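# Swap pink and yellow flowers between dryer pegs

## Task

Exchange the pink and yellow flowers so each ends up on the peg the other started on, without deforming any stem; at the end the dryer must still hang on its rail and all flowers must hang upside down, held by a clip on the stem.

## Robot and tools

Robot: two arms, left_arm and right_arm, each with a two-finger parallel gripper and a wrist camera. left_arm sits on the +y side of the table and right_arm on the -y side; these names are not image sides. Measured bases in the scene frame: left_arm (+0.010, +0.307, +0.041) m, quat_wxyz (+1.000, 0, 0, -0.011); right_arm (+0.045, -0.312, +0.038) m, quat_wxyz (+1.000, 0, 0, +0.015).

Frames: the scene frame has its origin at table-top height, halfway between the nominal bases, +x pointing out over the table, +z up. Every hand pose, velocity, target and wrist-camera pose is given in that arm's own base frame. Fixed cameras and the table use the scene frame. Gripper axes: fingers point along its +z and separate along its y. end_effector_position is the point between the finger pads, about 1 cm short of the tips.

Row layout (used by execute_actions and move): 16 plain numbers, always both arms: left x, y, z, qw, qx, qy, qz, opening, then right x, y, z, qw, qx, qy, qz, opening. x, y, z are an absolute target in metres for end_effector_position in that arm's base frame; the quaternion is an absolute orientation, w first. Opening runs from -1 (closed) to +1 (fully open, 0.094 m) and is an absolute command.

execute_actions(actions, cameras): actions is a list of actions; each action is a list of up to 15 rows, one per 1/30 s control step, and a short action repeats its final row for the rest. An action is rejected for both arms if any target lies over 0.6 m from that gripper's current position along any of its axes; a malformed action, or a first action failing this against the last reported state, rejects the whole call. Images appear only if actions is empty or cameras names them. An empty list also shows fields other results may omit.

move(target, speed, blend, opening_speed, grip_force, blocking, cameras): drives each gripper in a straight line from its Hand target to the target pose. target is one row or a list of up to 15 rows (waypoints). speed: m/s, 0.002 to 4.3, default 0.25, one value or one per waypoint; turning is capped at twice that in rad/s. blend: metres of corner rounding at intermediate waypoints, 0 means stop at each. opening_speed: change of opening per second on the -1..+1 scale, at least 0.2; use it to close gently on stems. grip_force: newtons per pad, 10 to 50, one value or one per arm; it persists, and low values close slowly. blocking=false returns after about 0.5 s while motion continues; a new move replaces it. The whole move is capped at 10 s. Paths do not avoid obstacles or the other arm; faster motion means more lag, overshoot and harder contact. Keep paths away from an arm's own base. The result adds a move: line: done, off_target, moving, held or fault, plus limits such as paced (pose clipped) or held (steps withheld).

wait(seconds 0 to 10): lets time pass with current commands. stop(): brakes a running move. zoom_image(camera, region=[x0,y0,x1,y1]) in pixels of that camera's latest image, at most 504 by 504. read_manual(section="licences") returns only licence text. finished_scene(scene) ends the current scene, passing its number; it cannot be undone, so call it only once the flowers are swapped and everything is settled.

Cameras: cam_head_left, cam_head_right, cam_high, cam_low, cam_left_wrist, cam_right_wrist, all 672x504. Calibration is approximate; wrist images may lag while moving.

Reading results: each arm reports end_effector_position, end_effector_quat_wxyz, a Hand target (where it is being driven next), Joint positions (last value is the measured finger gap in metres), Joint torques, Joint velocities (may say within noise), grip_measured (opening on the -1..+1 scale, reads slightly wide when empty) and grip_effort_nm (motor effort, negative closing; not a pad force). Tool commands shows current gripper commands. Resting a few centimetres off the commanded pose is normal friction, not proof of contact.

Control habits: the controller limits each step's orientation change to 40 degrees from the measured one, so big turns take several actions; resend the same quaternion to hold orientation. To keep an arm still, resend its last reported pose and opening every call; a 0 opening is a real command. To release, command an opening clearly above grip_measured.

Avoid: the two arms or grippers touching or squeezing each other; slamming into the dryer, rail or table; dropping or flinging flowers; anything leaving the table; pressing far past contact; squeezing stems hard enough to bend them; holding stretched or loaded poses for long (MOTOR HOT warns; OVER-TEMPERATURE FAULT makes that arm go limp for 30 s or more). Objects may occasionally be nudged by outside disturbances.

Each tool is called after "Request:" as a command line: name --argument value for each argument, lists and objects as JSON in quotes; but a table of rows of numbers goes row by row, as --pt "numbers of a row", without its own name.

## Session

Request:
execute_actions --actions '[]'

Request:
zoom_image --camera "cam_low" --region '[90, 0, 300, 300]'

Request:
zoom_image --camera "cam_head_left" --region '[170, 0, 400, 190]'

Request:
zoom_image --camera "cam_head_right" --region '[150, 0, 380, 190]'

Request:
zoom_image --camera "cam_high" --region '[230, 80, 510, 330]'

Scene clock: 0.00 s.
left_arm: end_effector_position=(+0.3818, -0.0762, +0.1917) grip_measured=+1.000 grip_effort_nm=n/a end_effector_quat_wxyz=(+0.513, -0.178, +0.780, -0.310) | right_arm: end_effector_position=(+0.2071, -0.4296, +0.1698) grip_measured=+1.000 grip_effort_nm=n/a end_effector_quat_wxyz=(+0.215, -0.045, +0.974, +0.061)
Joint positions: left_arm=[-0.105 0.868 0.313 0.264 0.205 -0.706 0.094] | right_arm=[-1.28 1.617 1.337 -1.306 -0.451 -1.376 0.094]
Joint velocities: within noise
Joint torques (N m): no reading
Heat: left arm: hottest elbow 42 °C; right arm: hottest elbow 31 °C.
Hand target: left_arm +0.3900, -0.0770, +0.2103; +0.527, -0.173, +0.770, -0.314 | right_arm +0.2092, -0.4368, +0.1764; +0.218, -0.047, +0.974, +0.051
Tool commands: left_gripper/opening=+1.0 right_gripper/opening=+1.0
camera_calibration:
cam_left_wrist: T_world_to_cam=[[-0.040905, -0.75473, 0.654759, -0.167536], [-0.754646, -0.406155, -0.515313, 0.393761], [0.654856, -0.51519, -0.55294, -0.0908651], [0, 0, 0, 1]] pos_world=[0.3498, -0.0133294, 0.262363]
cam_right_wrist: T_world_to_cam=[[0.124153, -0.987224, -0.0998696, -0.433962], [-0.992263, -0.123417, -0.0135385, 0.195114], [0.00103993, 0.100778, -0.994908, 0.300894], [0, 0, 0, 1]] pos_world=[0.247169, -0.434661, 0.258664]

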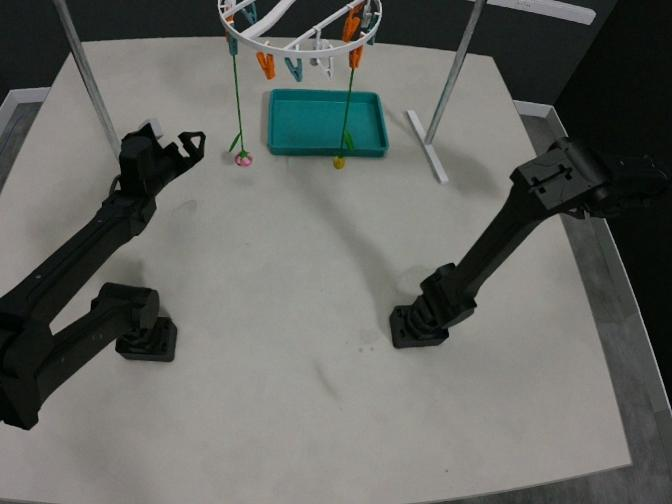

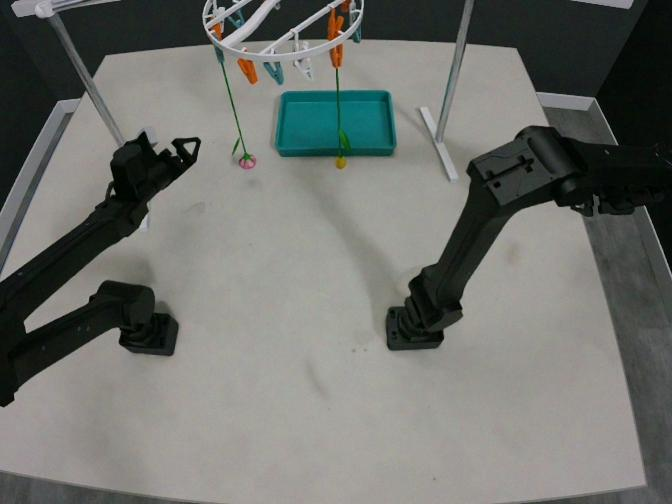

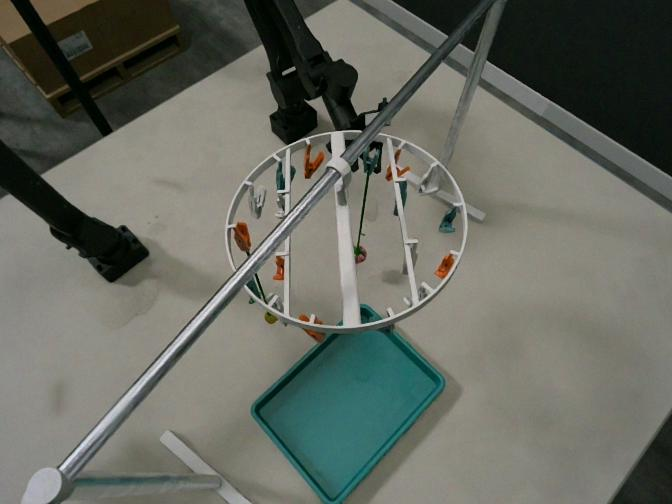

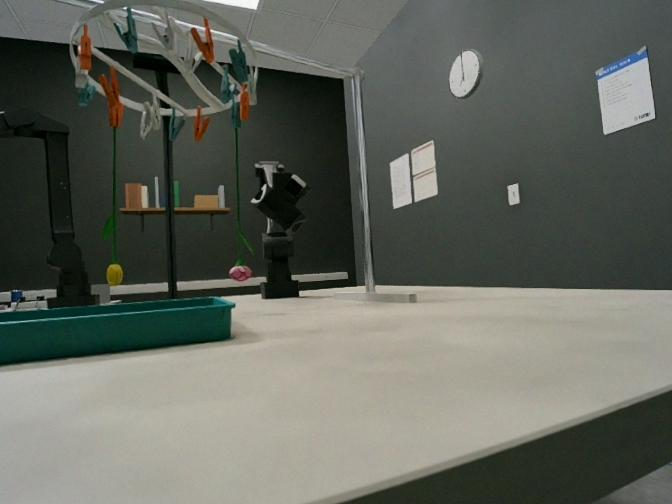

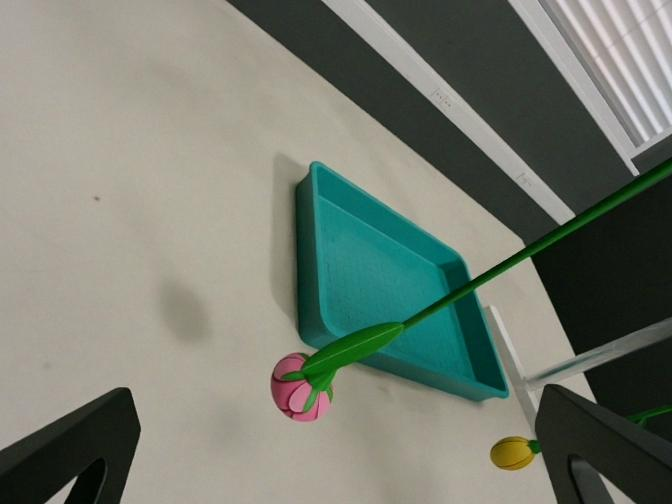

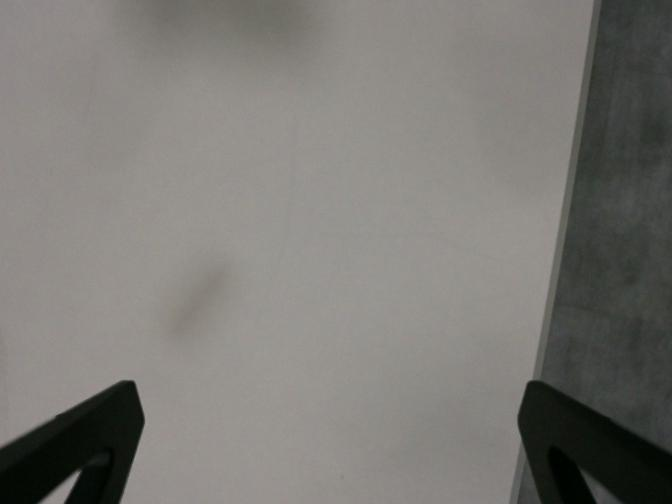

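Scaled by 1.680 from the camera's 672x504 image, which has a finer 960x720 frame.

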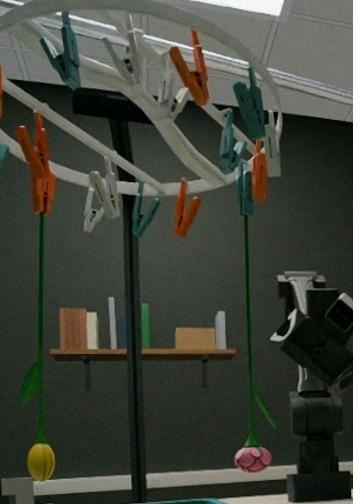

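Scaled by 2.191 from the camera's 672x504 image, which has a finer 960x720 frame.

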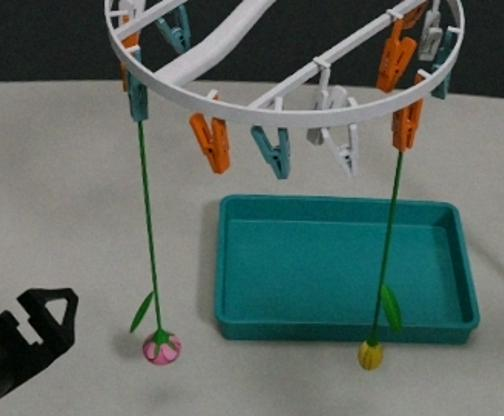

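Scaled by 2.191 from the camera's 672x504 image, which has a finer 960x720 frame.

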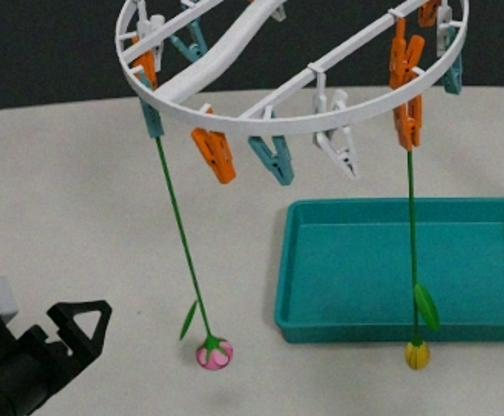

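Scaled by 1.800 from the camera's 672x504 image, which has a finer 960x720 frame.

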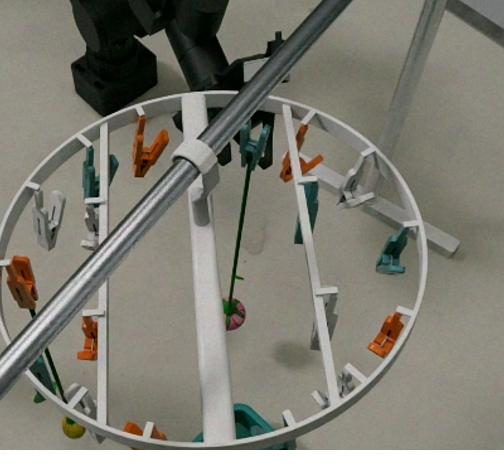

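Request:
zoom_image --camera "cam_head_left" --region '[205, 0, 275, 70]'

Request:
zoom_image --camera "cam_head_right" --region '[310, 0, 380, 80]'

Request:
zoom_image --camera "cam_low" --region '[75, 60, 155, 140]'

Request:
zoom_image --camera "cam_low" --region '[190, 60, 270, 140]'

Request:
zoom_image --camera "cam_high" --region '[330, 110, 430, 210]'

Request:
zoom_image --camera "cam_high" --region '[220, 180, 320, 340]'

Scaled by 7.200 from the camera's 672x504 image, which has a finer 960x720 frame.

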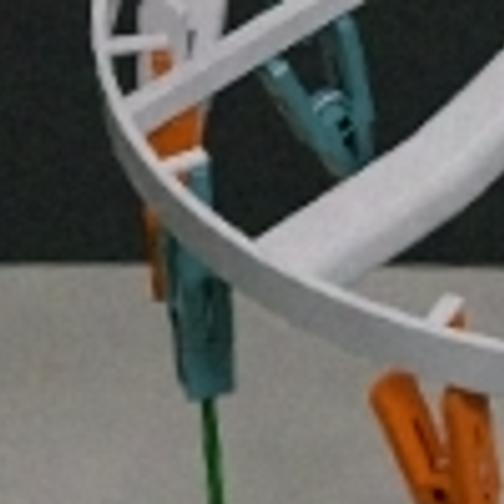

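Scaled by 6.300 from the camera's 672x504 image, which has a finer 960x720 frame.

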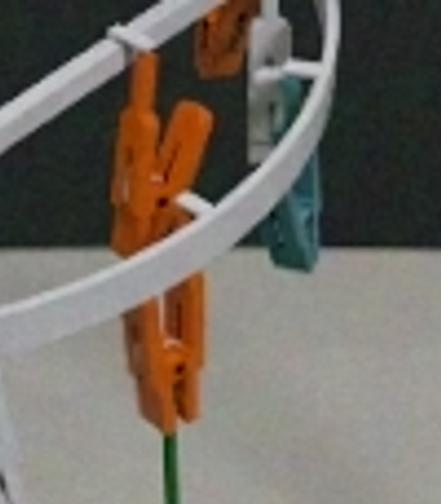

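Scaled by 6.300 from the camera's 672x504 image, which has a finer 960x720 frame.

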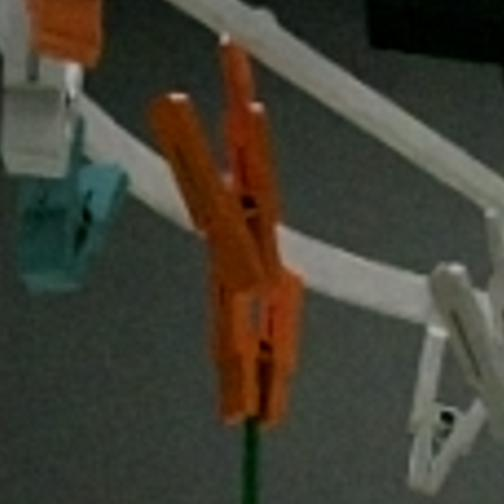

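Scaled by 6.300 from the camera's 672x504 image, which has a finer 960x720 frame.

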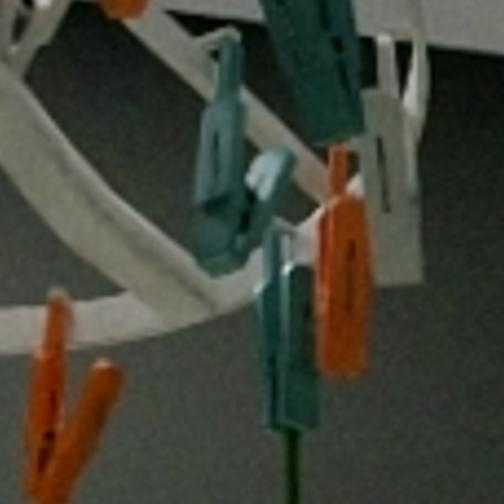

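Scaled by 5.040 from the camera's 672x504 image, which has a finer 960x720 frame.

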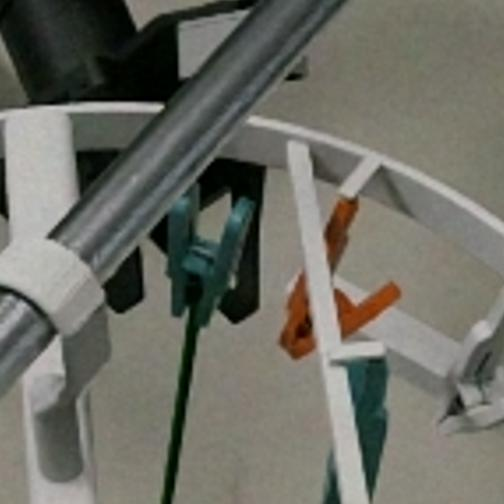

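Scaled by 3.150 from the camera's 672x504 image, which has a finer 960x720 frame.

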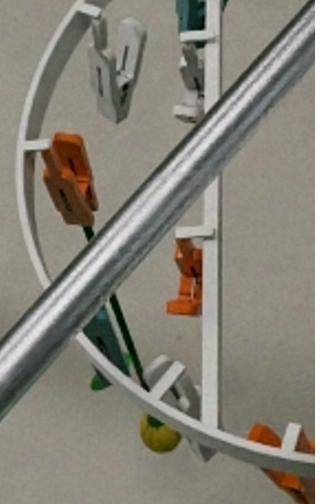

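Request:
move --pt "0.3000 -0.0800 0.2800 0.68505 0.17522 0.68505 -0.17522 0.4 0.2700 -0.2000 0.2800 0.36965 0.23912 0.89240 -0.09904 0.4" --pt "0.3880 -0.1560 0.4130 0.81645 0.09710 0.55070 -0.14396 0.4 0.3400 0.1390 0.4210 0.82588 -0.04874 0.55706 0.07226 0.4" --speed 0.35 --blend '[0.04, 0]' --cameras '["all"]'

Scene clock: 40.37 s.
left_arm: end_effector_position=(+0.3821, -0.1488, +0.3758) grip_measured=+0.402 grip_effort_nm=-0.12 end_effector_quat_wxyz=(+0.796, +0.098, +0.580, -0.140) | right_arm: end_effector_position=(+0.3406, +0.1350, +0.4270) grip_measured=+0.401 grip_effort_nm=-0.07 end_effector_quat_wxyz=(+0.826, -0.040, +0.557, +0.075)
Joint positions: left_arm=[-0.39 0.868 0.425 0.755 -0.046 0.009 0.066] | right_arm=[0.542 0.69 0.446 0.657 0.35 -0.131 0.066]
Joint torques (N m): left_arm=[1.67 -1.85 12.48 2.82 -0.06 0.17] | right_arm=[1.32 0.97 8.03 2.39 -0.18 -0.12]
Heat: left arm: hottest elbow 51 °C; right arm: hottest elbow 35 °C.
Hand target: left_arm +0.3855, -0.1548, +0.4121; +0.816, +0.097, +0.551, -0.144 | right_arm +0.3399, +0.1390, +0.4211; +0.826, -0.049, +0.557, +0.073
Off the commanded pose: left_arm 0.038 m, 4 deg | right_arm 0.007 m, 1 deg.
move: off_target (left_arm)
camera_calibration:
cam_left_wrist: T_world_to_cam=[[-0.327963, -0.944672, -0.0060107, -0.0130745], [-0.113233, 0.0456263, -0.99252, 0.460859], [0.93788, -0.324829, -0.121931, -0.268435], [0, 0, 0, 1]] pos_world=[0.299656, -0.120574, 0.424603]
cam_right_wrist: T_world_to_cam=[[0.17072, -0.985295, -0.00692489, 0.0767046], [-0.0425756, -0.000355131, -0.999093, 0.481467], [0.984399, 0.17086, -0.0420102, -0.251653], [0, 0, 0, 1]] pos_world=[0.255131, 0.118745, 0.47099]

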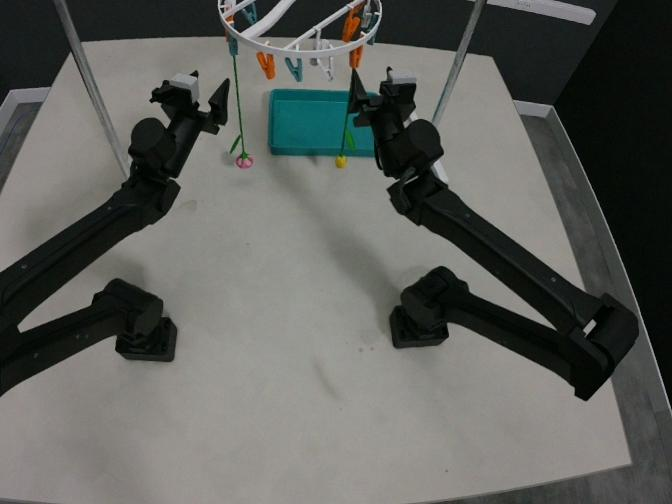

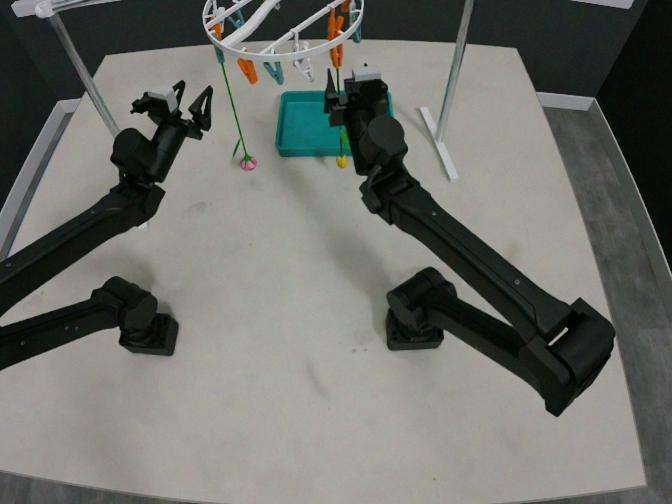

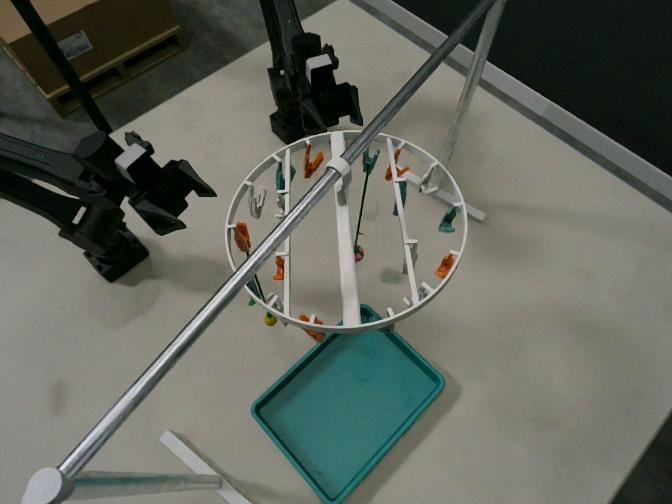

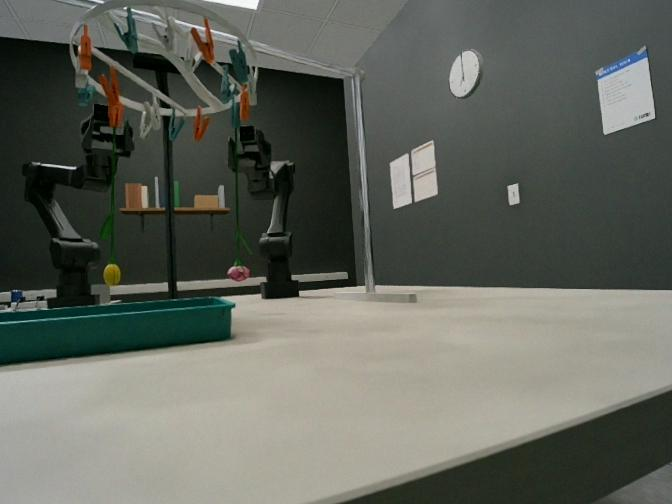

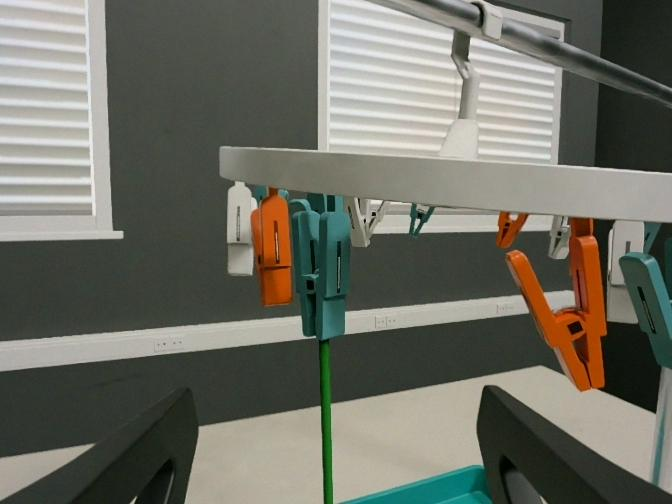

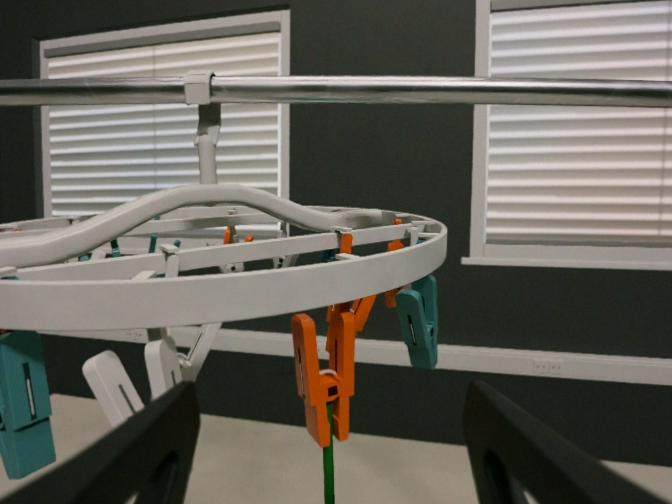

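Request:
zoom_image --camera "cam_left_wrist" --region '[220, 160, 420, 380]'

Request:
zoom_image --camera "cam_right_wrist" --region '[240, 270, 460, 500]'

Scaled by 2.291 from the camera's 672x504 image, which has a finer 960x720 frame.

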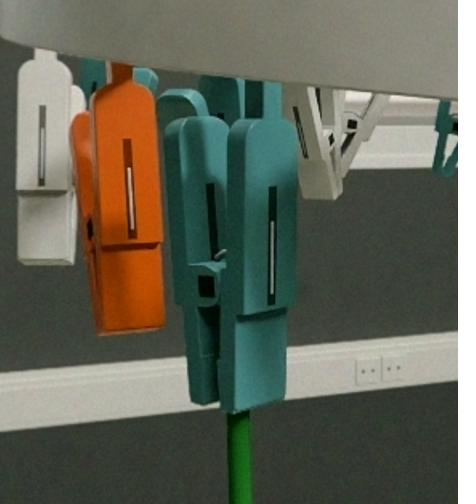

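Scaled by 2.191 from the camera's 672x504 image, which has a finer 960x720 frame.

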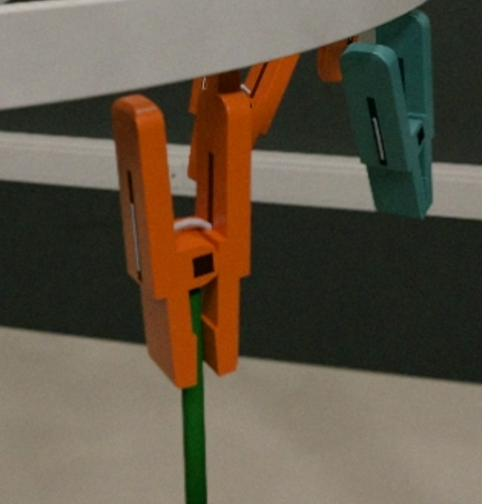

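Request:
move --pt "0.3850 -0.0700 0.3950 0.75679 0.21950 0.52992 -0.31347 0.1 0.3150 0.2000 0.3300 0.68301 -0.18301 0.68301 0.18301 0.5" --pt "0.4500 -0.1260 0.4150 0.68700 0.31240 0.48104 -0.44614 0.1 0.4000 0.3330 0.2480 0.64522 -0.28929 0.64522 0.28929 0.5" --speed 0.3 --blend '[0.03, 0]' --cameras '["cam_left_wrist", "cam_right_wrist", "cam_head_left"]'

Request:
zoom_image --camera "cam_left_wrist" --region '[200, 180, 480, 460]'

Scene clock: 112.33 s.
left_arm: end_effector_position=(+0.4428, -0.1211, +0.3961) grip_measured=+0.102 grip_effort_nm=-0.12 end_effector_quat_wxyz=(+0.679, +0.298, +0.500, -0.448) | right_arm: end_effector_position=(+0.3904, +0.3192, +0.2251) grip_measured=+0.499 grip_effort_nm=0.07 end_effector_quat_wxyz=(+0.630, -0.294, +0.663, +0.277)
Joint positions: left_arm=[0.074 1.361 0.729 1.381 1.077 -0.732 0.052] | right_arm=[0.611 1.324 0.517 0.754 -0.22 -0.016 0.07]
Joint torques (N m): left_arm=[1.73 -6.53 10.47 1.8 -0.28 -0.07] | right_arm=[1.49 -7.12 10.32 2.78 -0.1 0.18]
Heat: left arm: hottest elbow 63 °C; right arm: hottest elbow 38 °C.
Hand target: left_arm +0.4488, -0.1258, +0.4145; +0.687, +0.312, +0.481, -0.446 | right_arm +0.3987, +0.3319, +0.2480; +0.645, -0.289, +0.645, +0.289
Off the commanded pose: left_arm 0.021 m, 3 deg | right_arm 0.028 m, 3 deg.
move: off_target (left_arm, right_arm)
camera_calibration:
cam_left_wrist: T_world_to_cam=[[-0.902295, -0.429972, 0.0314285, 0.334928], [-0.0734773, 0.0815392, -0.993958, 0.473935], [0.424812, -0.899153, -0.105166, -0.162956], [0, 0, 0, 1]] pos_world=[0.406253, -0.041157, 0.443407]
cam_right_wrist: T_world_to_cam=[[0.742946, -0.669232, 0.0126019, -0.0802926], [-0.301302, -0.351183, -0.886503, 0.469589], [0.597702, 0.654827, -0.462551, -0.249467], [0, 0, 0, 1]] pos_world=[0.350248, 0.274535, 0.301913]
Images, in order (width x height): cam_head_left 672x504, cam_left_wrist 672x504, cam_right_wrist 672x504.

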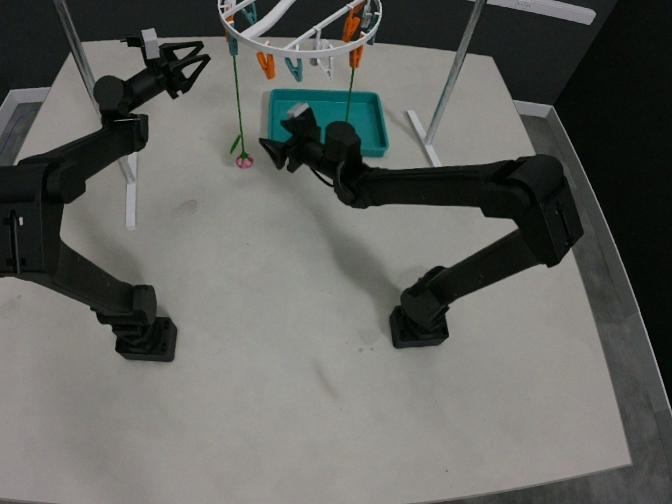

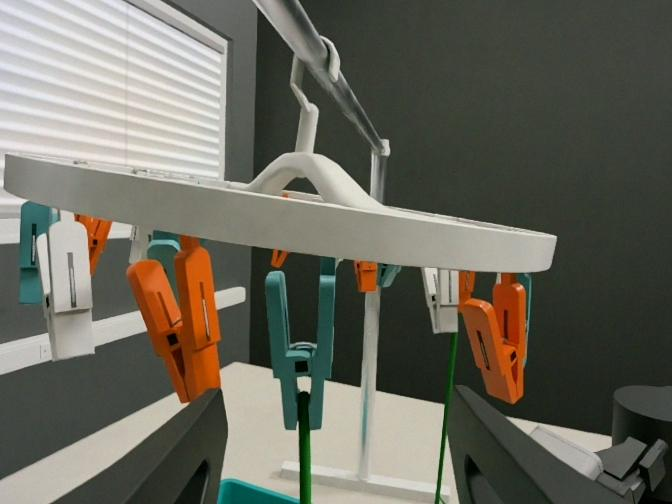

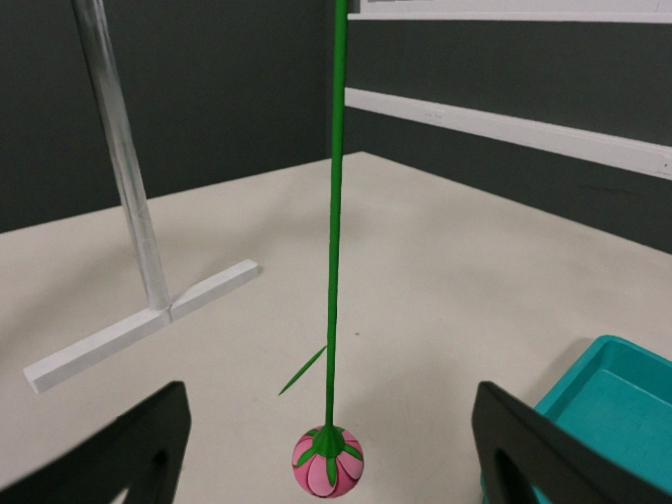

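Scaled by 1.800 from the camera's 672x504 image, which has a finer 960x720 frame.

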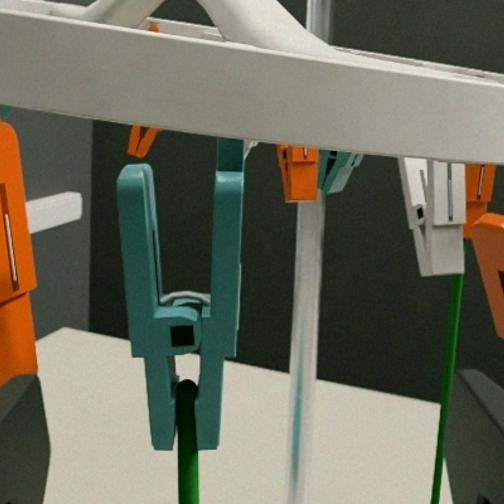

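Request:
move --target '[0.4932, -0.1855, 0.4310, 0.68700, 0.31240, 0.48104, -0.44614, 0.1, 0.4337, 0.3700, 0.2560, 0.64522, -0.28929, 0.64522, 0.28929, 0.5]' --speed 0.1 --cameras '["cam_left_wrist", "cam_right_wrist"]'

Request:
zoom_image --camera "cam_right_wrist" --region '[260, 180, 400, 320]'

Scene clock: 133.60 s.
left_arm: end_effector_position=(+0.4829, -0.1800, +0.4125) grip_measured=+0.102 grip_effort_nm=-0.12 end_effector_quat_wxyz=(+0.678, +0.303, +0.495, -0.451) | right_arm: end_effector_position=(+0.4239, +0.3561, +0.2401) grip_measured=+0.499 grip_effort_nm=0.07 end_effector_quat_wxyz=(+0.639, -0.294, +0.653, +0.280)
Joint positions: left_arm=[-0.073 1.415 0.857 1.175 0.971 -0.569 0.052] | right_arm=[0.638 1.43 0.652 0.752 -0.198 -0.015 0.07]
Joint torques (N m): left_arm=[1.9 -7.82 11.17 0.85 -0.36 0.17] | right_arm=[1.44 -9.23 10.7 1.7 0.08 0.18]
Heat: left arm: hottest elbow 66 °C; right arm: hottest elbow 42 °C.
Hand target: left_arm +0.4919, -0.1850, +0.4305; +0.687, +0.312, +0.481, -0.446 | right_arm +0.4325, +0.3692, +0.2562; +0.645, -0.289, +0.645, +0.289
Off the commanded pose: left_arm 0.022 m, 2 deg | right_arm 0.023 m, 2 deg.
move: off_target (left_arm, right_arm)
camera_calibration:
cam_left_wrist: T_world_to_cam=[[-0.90792, -0.418379, 0.0253189, 0.352629], [-0.0654233, 0.0817907, -0.9945, 0.494358], [0.414007, -0.904583, -0.101631, -0.228431], [0, 0, 0, 1]] pos_world=[0.447074, -0.0995364, 0.459495]
cam_right_wrist: T_world_to_cam=[[0.745638, -0.666082, 0.018944, -0.0845529], [-0.279839, -0.338811, -0.898275, 0.495212], [0.604743, 0.664486, -0.439026, -0.298842], [0, 0, 0, 1]] pos_world=[0.382349, 0.31004, 0.315239]
Images, in order (width x height): cam_left_wrist 672x504, cam_right_wrist 672x504.

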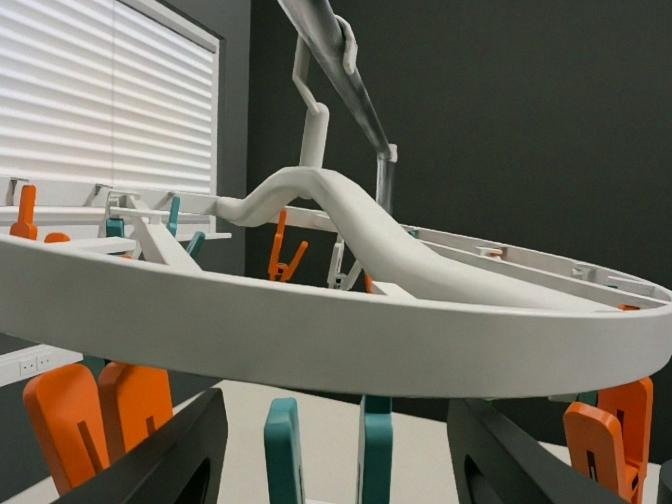

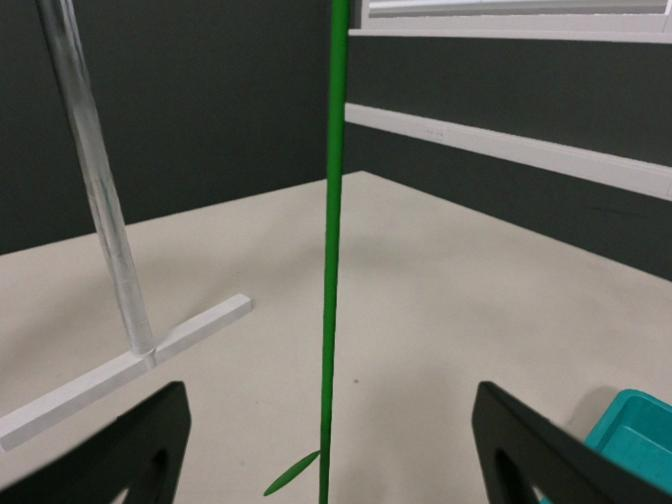

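Scaled by 3.600 from the camera's 672x504 image, which has a finer 960x720 frame.

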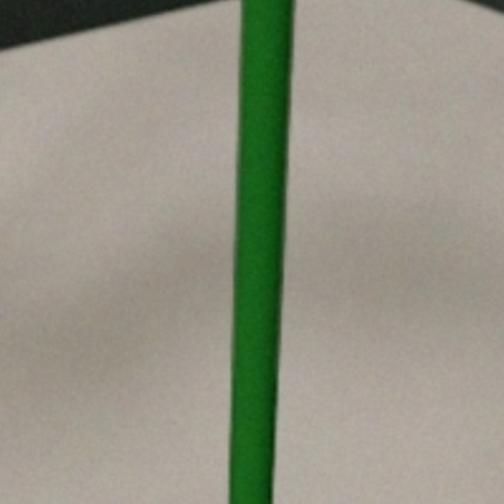

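Request:
move --pt "0.4932 -0.1855 0.4245 0.68700 0.31240 0.48104 -0.44614 0.1 0.4688 0.4109 0.2535 0.64522 -0.28929 0.64522 0.28929 0.5" --pt "0.4932 -0.1855 0.4245 0.68700 0.31240 0.48104 -0.44614 0.1 0.4688 0.4109 0.2535 0.64522 -0.28929 0.64522 0.28929 -0.96" --speed 0.08 --grip_force '[50, 20]' --opening_speed 0.7 --cameras '["cam_left_wrist", "cam_right_wrist"]'

Scene clock: 149.33 s.
left_arm: end_effector_position=(+0.4857, -0.1802, +0.4078) grip_measured=+0.102 grip_effort_nm=-0.12 end_effector_quat_wxyz=(+0.676, +0.301, +0.498, -0.452) | right_arm: end_effector_position=(+0.4598, +0.3962, +0.2386) grip_measured=-0.908 grip_effort_nm=-0.46 end_effector_quat_wxyz=(+0.640, -0.294, +0.653, +0.280)
Joint positions: left_arm=[-0.073 1.425 0.857 1.175 0.971 -0.567 0.052] | right_arm=[0.663 1.56 0.794 0.74 -0.172 -0.015 0.004]
Joint torques (N m): left_arm=[1.9 -7.94 10.52 1.65 -0.36 0.17] | right_arm=[1.38 -12.04 10.8 1.68 0.08 0.17]
Heat: left arm: hottest elbow 64 °C; right arm: hottest elbow 43 °C.
Hand target: left_arm +0.4922, -0.1851, +0.4241; +0.687, +0.312, +0.481, -0.446 | right_arm +0.4677, +0.4100, +0.2537; +0.645, -0.289, +0.645, +0.289
Off the commanded pose: left_arm 0.019 m, 3 deg | right_arm 0.023 m, 2 deg.
grip_force (N): 50, 20
move: off_target (left_arm, right_arm); target 2's new opening was sent with right_arm's hand 0.023 m and 2 deg from that target
camera_calibration:
cam_left_wrist: T_world_to_cam=[[-0.907324, -0.419154, 0.0327572, 0.351689], [-0.0741206, 0.0827788, -0.993808, 0.494023], [0.413847, -0.904134, -0.106175, -0.228235], [0, 0, 0, 1]] pos_world=[0.450167, -0.0998371, 0.45521]
cam_right_wrist: T_world_to_cam=[[0.745413, -0.666324, 0.019291, -0.0844412], [-0.27938, -0.338555, -0.898514, 0.517353], [0.605232, 0.664375, -0.438521, -0.348076], [0, 0, 0, 1]] pos_world=[0.418148, 0.35014, 0.31384]
Images, in order (width x height): cam_left_wrist 672x504, cam_right_wrist 672x504.

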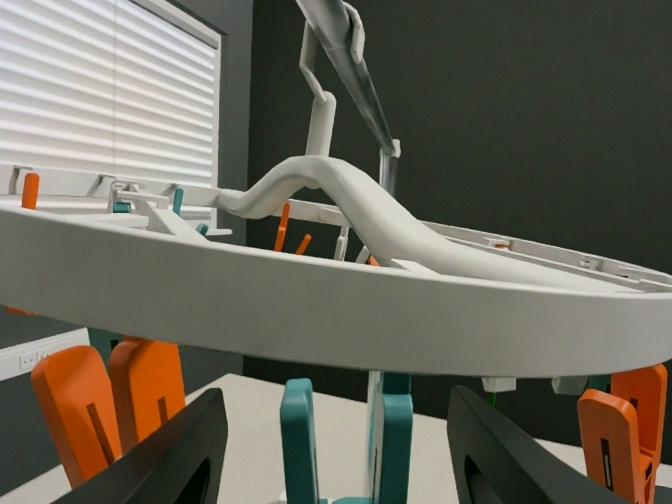

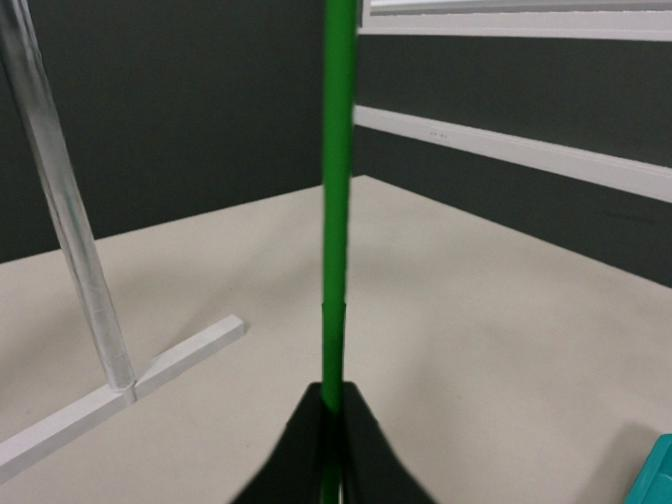

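Request:
move --pt "0.4925 -0.1860 0.4245 0.68700 0.31240 0.48104 -0.44614 -0.64 0.4688 0.4109 0.2535 0.64522 -0.28929 0.64522 0.28929 -0.96" --pt "0.4925 -0.1860 0.4245 0.68700 0.31240 0.48104 -0.44614 -0.64 0.4610 0.4050 0.2000 0.64522 -0.28929 0.64522 0.28929 -0.96" --speed 0.06 --opening_speed 0.5 --cameras '["cam_left_wrist", "cam_low", "cam_head_right"]'

Request:
zoom_image --camera "cam_low" --region '[190, 60, 290, 290]'

Scene clock: 157.47 s.
left_arm: end_effector_position=(+0.4859, -0.1801, +0.4079) grip_measured=-0.591 grip_effort_nm=-1.06 end_effector_quat_wxyz=(+0.677, +0.301, +0.498, -0.451) | right_arm: end_effector_position=(+0.4657, +0.4011, +0.2064) grip_measured=-0.909 grip_effort_nm=-0.48 end_effector_quat_wxyz=(+0.649, -0.291, +0.644, +0.282)
Joint positions: left_arm=[-0.073 1.425 0.857 1.175 0.97 -0.566 0.019] | right_arm=[0.663 1.666 0.784 0.882 -0.172 -0.015 0.004]
Joint torques (N m): left_arm=[1.79 -8.06 10.41 1.61 -0.34 0.17] | right_arm=[1.32 -13.1 5.85 2.76 0.1 0.16]
Heat: left arm: hottest elbow 63 °C; right arm: hottest elbow 42 °C.
Hand target: left_arm +0.4916, -0.1856, +0.4242; +0.687, +0.312, +0.481, -0.446 | right_arm +0.4610, +0.4048, +0.2001; +0.645, -0.289, +0.645, +0.289
Off the commanded pose: left_arm 0.019 m, 3 deg | right_arm 0.009 m, 1 deg.
grip_force (N): 50, 20
move: off_target (left_arm)
camera_calibration:
cam_left_wrist: T_world_to_cam=[[-0.906751, -0.420483, 0.0315632, 0.351882], [-0.0729456, 0.0826972, -0.993901, 0.493518], [0.415309, -0.903524, -0.105658, -0.228979], [0, 0, 0, 1]] pos_world=[0.450166, -0.0997395, 0.455208]
Images, in order (width x height): cam_head_right 672x504, cam_low 672x504, cam_left_wrist 672x504.

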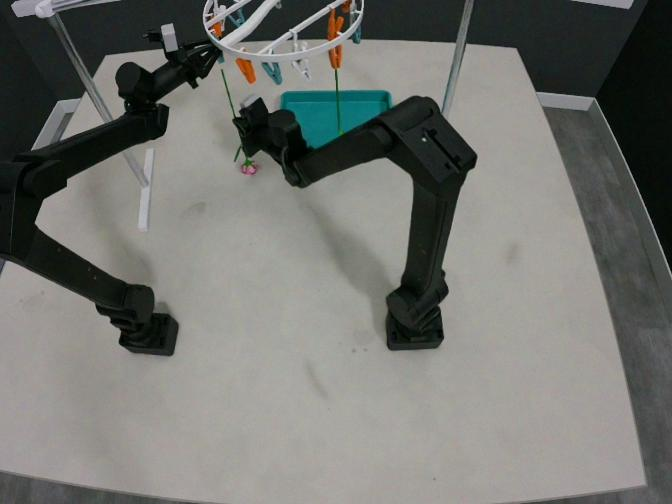

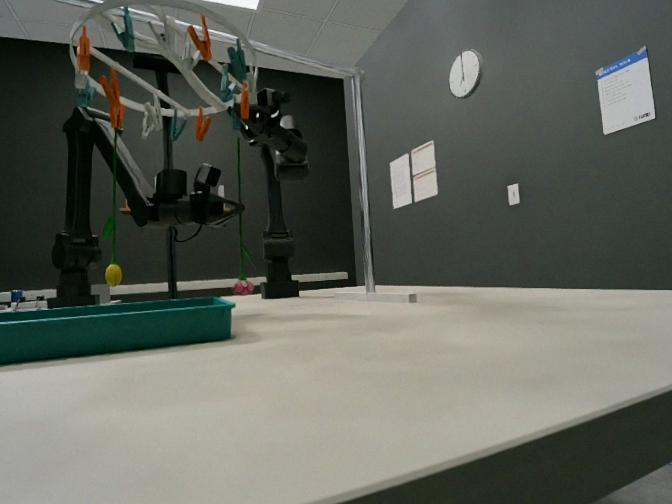

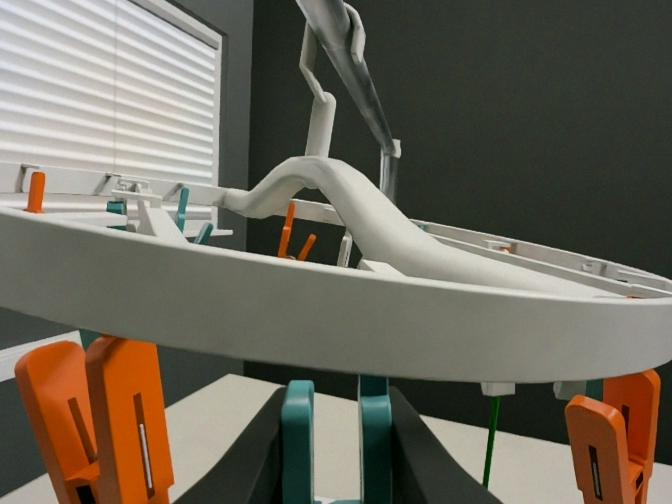

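Scaled by 2.191 from the camera's 672x504 image, which has a finer 960x720 frame.

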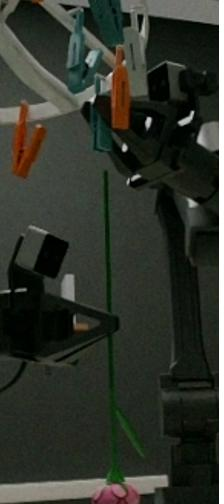

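Request:
move --pt "0.4925 -0.1860 0.4245 0.68700 0.31240 0.48104 -0.44614 -0.64 0.3940 0.3305 0.2000 0.64522 -0.28929 0.64522 0.28929 -0.96" --pt "0.4925 -0.1860 0.4245 0.68700 0.31240 0.48104 -0.44614 0.15 0.2500 0.2620 0.2150 0.33141 -0.46194 0.80010 0.19134 -0.96" --pt "0.4640 -0.1230 0.3980 0.68700 0.31240 0.48104 -0.44614 0.15 0.2300 0.2750 0.1800 0 -0.2588 0.9659 0 -0.96" --pt "0.4640 -0.1230 0.3980 0.68700 0.31240 0.48104 -0.44614 0.15 0.2238 0.2856 0.0600 -0.035 0.015 0.9993 0 -0.96" --speed '[0.12, 0.35, 0.3, 0.2]' --opening_speed 0.7 --cameras '["cam_left_wrist", "cam_right_wrist", "cam_low"]'

Scene clock: 173.17 s.
left_arm: end_effector_position=(+0.4610, -0.1278, +0.4026) grip_measured=+0.148 grip_effort_nm=0.06 end_effector_quat_wxyz=(+0.687, +0.316, +0.479, -0.447) | right_arm: end_effector_position=(+0.2283, +0.2842, +0.0659) grip_measured=-0.909 grip_effort_nm=-0.48 end_effector_quat_wxyz=(-0.031, +0.012, +0.999, +0.003)
Joint positions: left_arm=[0.057 1.432 0.8 1.441 1.078 -0.74 0.054] | right_arm=[0.87 1.462 0.909 -1.053 -0.052 0.893 0.004]
Joint torques (N m): left_arm=[3.31 -7.47 6.74 1.69 -0.23 -0.06] | right_arm=[1.32 -9.82 6.2 0.65 -0.07 0.21]
Heat: left arm: hottest elbow 61 °C; right arm: hottest elbow 43 °C.
Hand target: left_arm +0.4639, -0.1230, +0.3980; +0.687, +0.312, +0.481, -0.446 | right_arm +0.2238, +0.2855, +0.0602; -0.035, +0.015, +0.999, +0.000
Off the commanded pose: left_arm 0.007 m, 0 deg | right_arm 0.008 m, 1 deg.
grip_force (N): 50, 20
move: done; target 2's new opening was sent with left_arm's hand 0.019 m and 3 deg from that target
camera_calibration:
cam_left_wrist: T_world_to_cam=[[-0.911531, -0.410877, -0.0170954, 0.374526], [-0.0191994, 0.084046, -0.996277, 0.458451], [0.410784, -0.907809, -0.0844991, -0.178975], [0, 0, 0, 1]] pos_world=[0.423713, -0.0471219, 0.448024]
cam_right_wrist: T_world_to_cam=[[-0.0154303, -0.999816, -0.0113898, 0.28742], [-0.88161, 0.00823015, 0.471907, 0.208094], [-0.471727, 0.017323, -0.881575, 0.249677], [0, 0, 0, 1]] pos_world=[0.305673, 0.281329, 0.125182]
Images, in order (width x height): cam_low 672x504, cam_left_wrist 672x504, cam_right_wrist 672x504.

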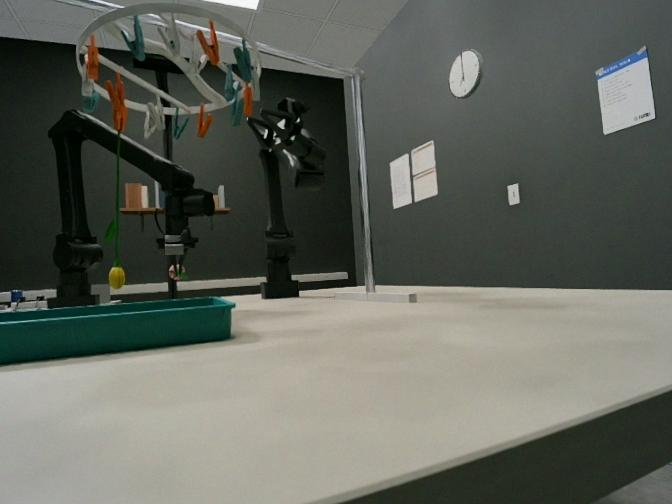

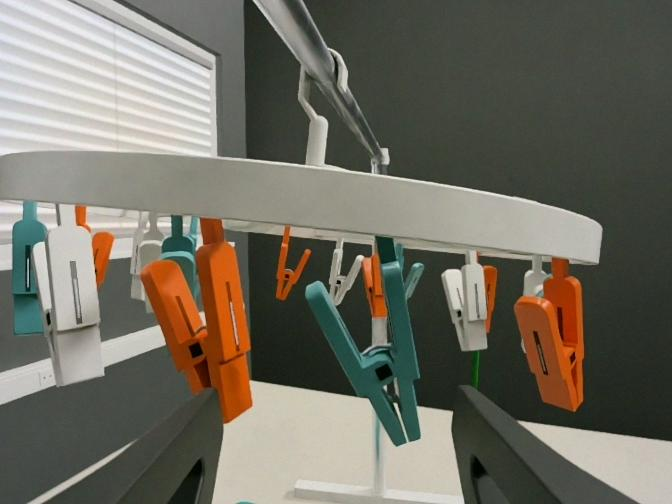

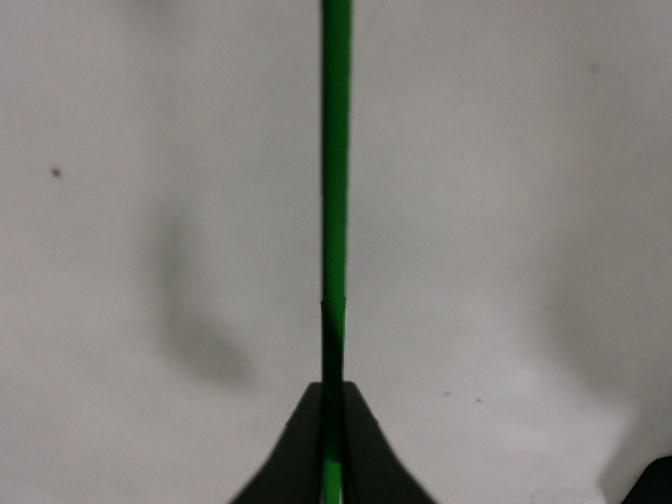

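Request:
move --pt "0.4400 -0.0700 0.3900 0.68700 0.31240 0.48104 -0.44614 0.15 0.2238 0.2856 -0.0190 -0.035 0.015 0.9993 0 -0.96" --pt "0.3400 -0.0900 0.3300 0.68301 0.18301 0.68301 -0.18301 0.4 0.2238 0.2856 -0.0190 -0.035 0.015 0.9993 0 -0.3" --pt "0.3400 -0.0900 0.3300 0.68301 0.18301 0.68301 -0.18301 0.4 0.2238 0.2856 0.1300 -0.035 0.015 0.9993 0 -0.3" --speed '[0.08, 0.2, 0.2]' --opening_speed 0.7 --cameras '["cam_right_wrist", "cam_head_right"]'

Scene clock: 185.73 s.
left_arm: end_effector_position=(+0.3418, -0.0864, +0.3249) grip_measured=+0.398 grip_effort_nm=0.06 end_effector_quat_wxyz=(+0.681, +0.176, +0.687, -0.184) | right_arm: end_effector_position=(+0.2159, +0.2698, +0.1145) grip_measured=-0.301 grip_effort_nm=0.08 end_effector_quat_wxyz=(-0.046, +0.013, +0.999, -0.014)
Joint positions: left_arm=[-0.001 0.571 0.397 0.169 0.514 -0.01 0.066] | right_arm=[0.87 1.378 0.963 -1.237 -0.053 0.894 0.033]
Joint torques (N m): left_arm=[1.73 -0.91 9.51 1.68 -0.08 0.17] | right_arm=[1.44 -9.47 10.65 -0.16 -0.07 0.18]
Heat: left arm: hottest elbow 59 °C; right arm: hottest elbow 42 °C.
Hand target: left_arm +0.3400, -0.0898, +0.3301; +0.683, +0.183, +0.683, -0.183 | right_arm +0.2233, +0.2850, +0.1300; -0.035, +0.015, +0.999, +0.000
Off the commanded pose: left_arm 0.007 m, 1 deg | right_arm 0.023 m, 2 deg.
grip_force (N): 50, 20
move: off_target (right_arm)
camera_calibration:
cam_right_wrist: T_world_to_cam=[[-0.0164665, -0.999598, 0.0230724, 0.269499], [-0.867288, 0.0257617, 0.49714, 0.1637], [-0.497535, -0.0118243, -0.867364, 0.298748], [0, 0, 0, 1]] pos_world=[0.295051, 0.268706, 0.171523]
Images, in order (width x height): cam_head_right 672x504, cam_right_wrist 672x504.

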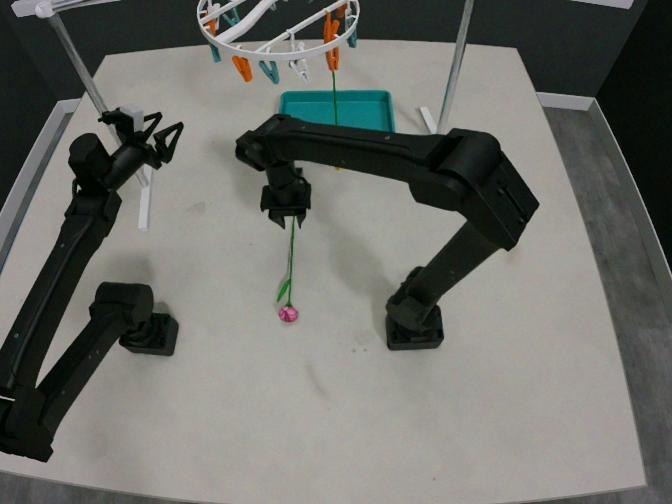

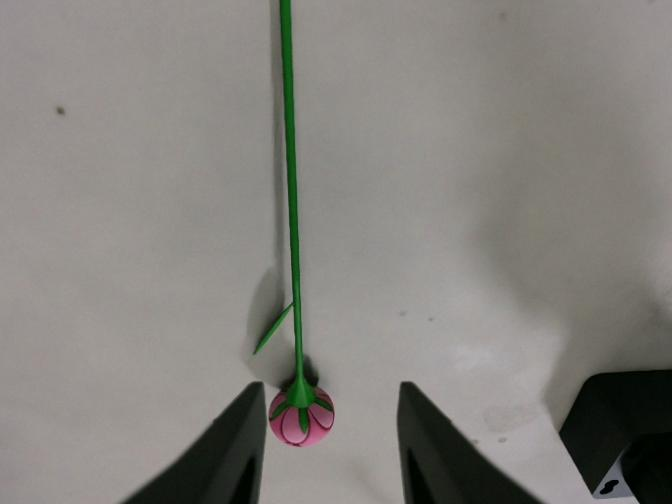

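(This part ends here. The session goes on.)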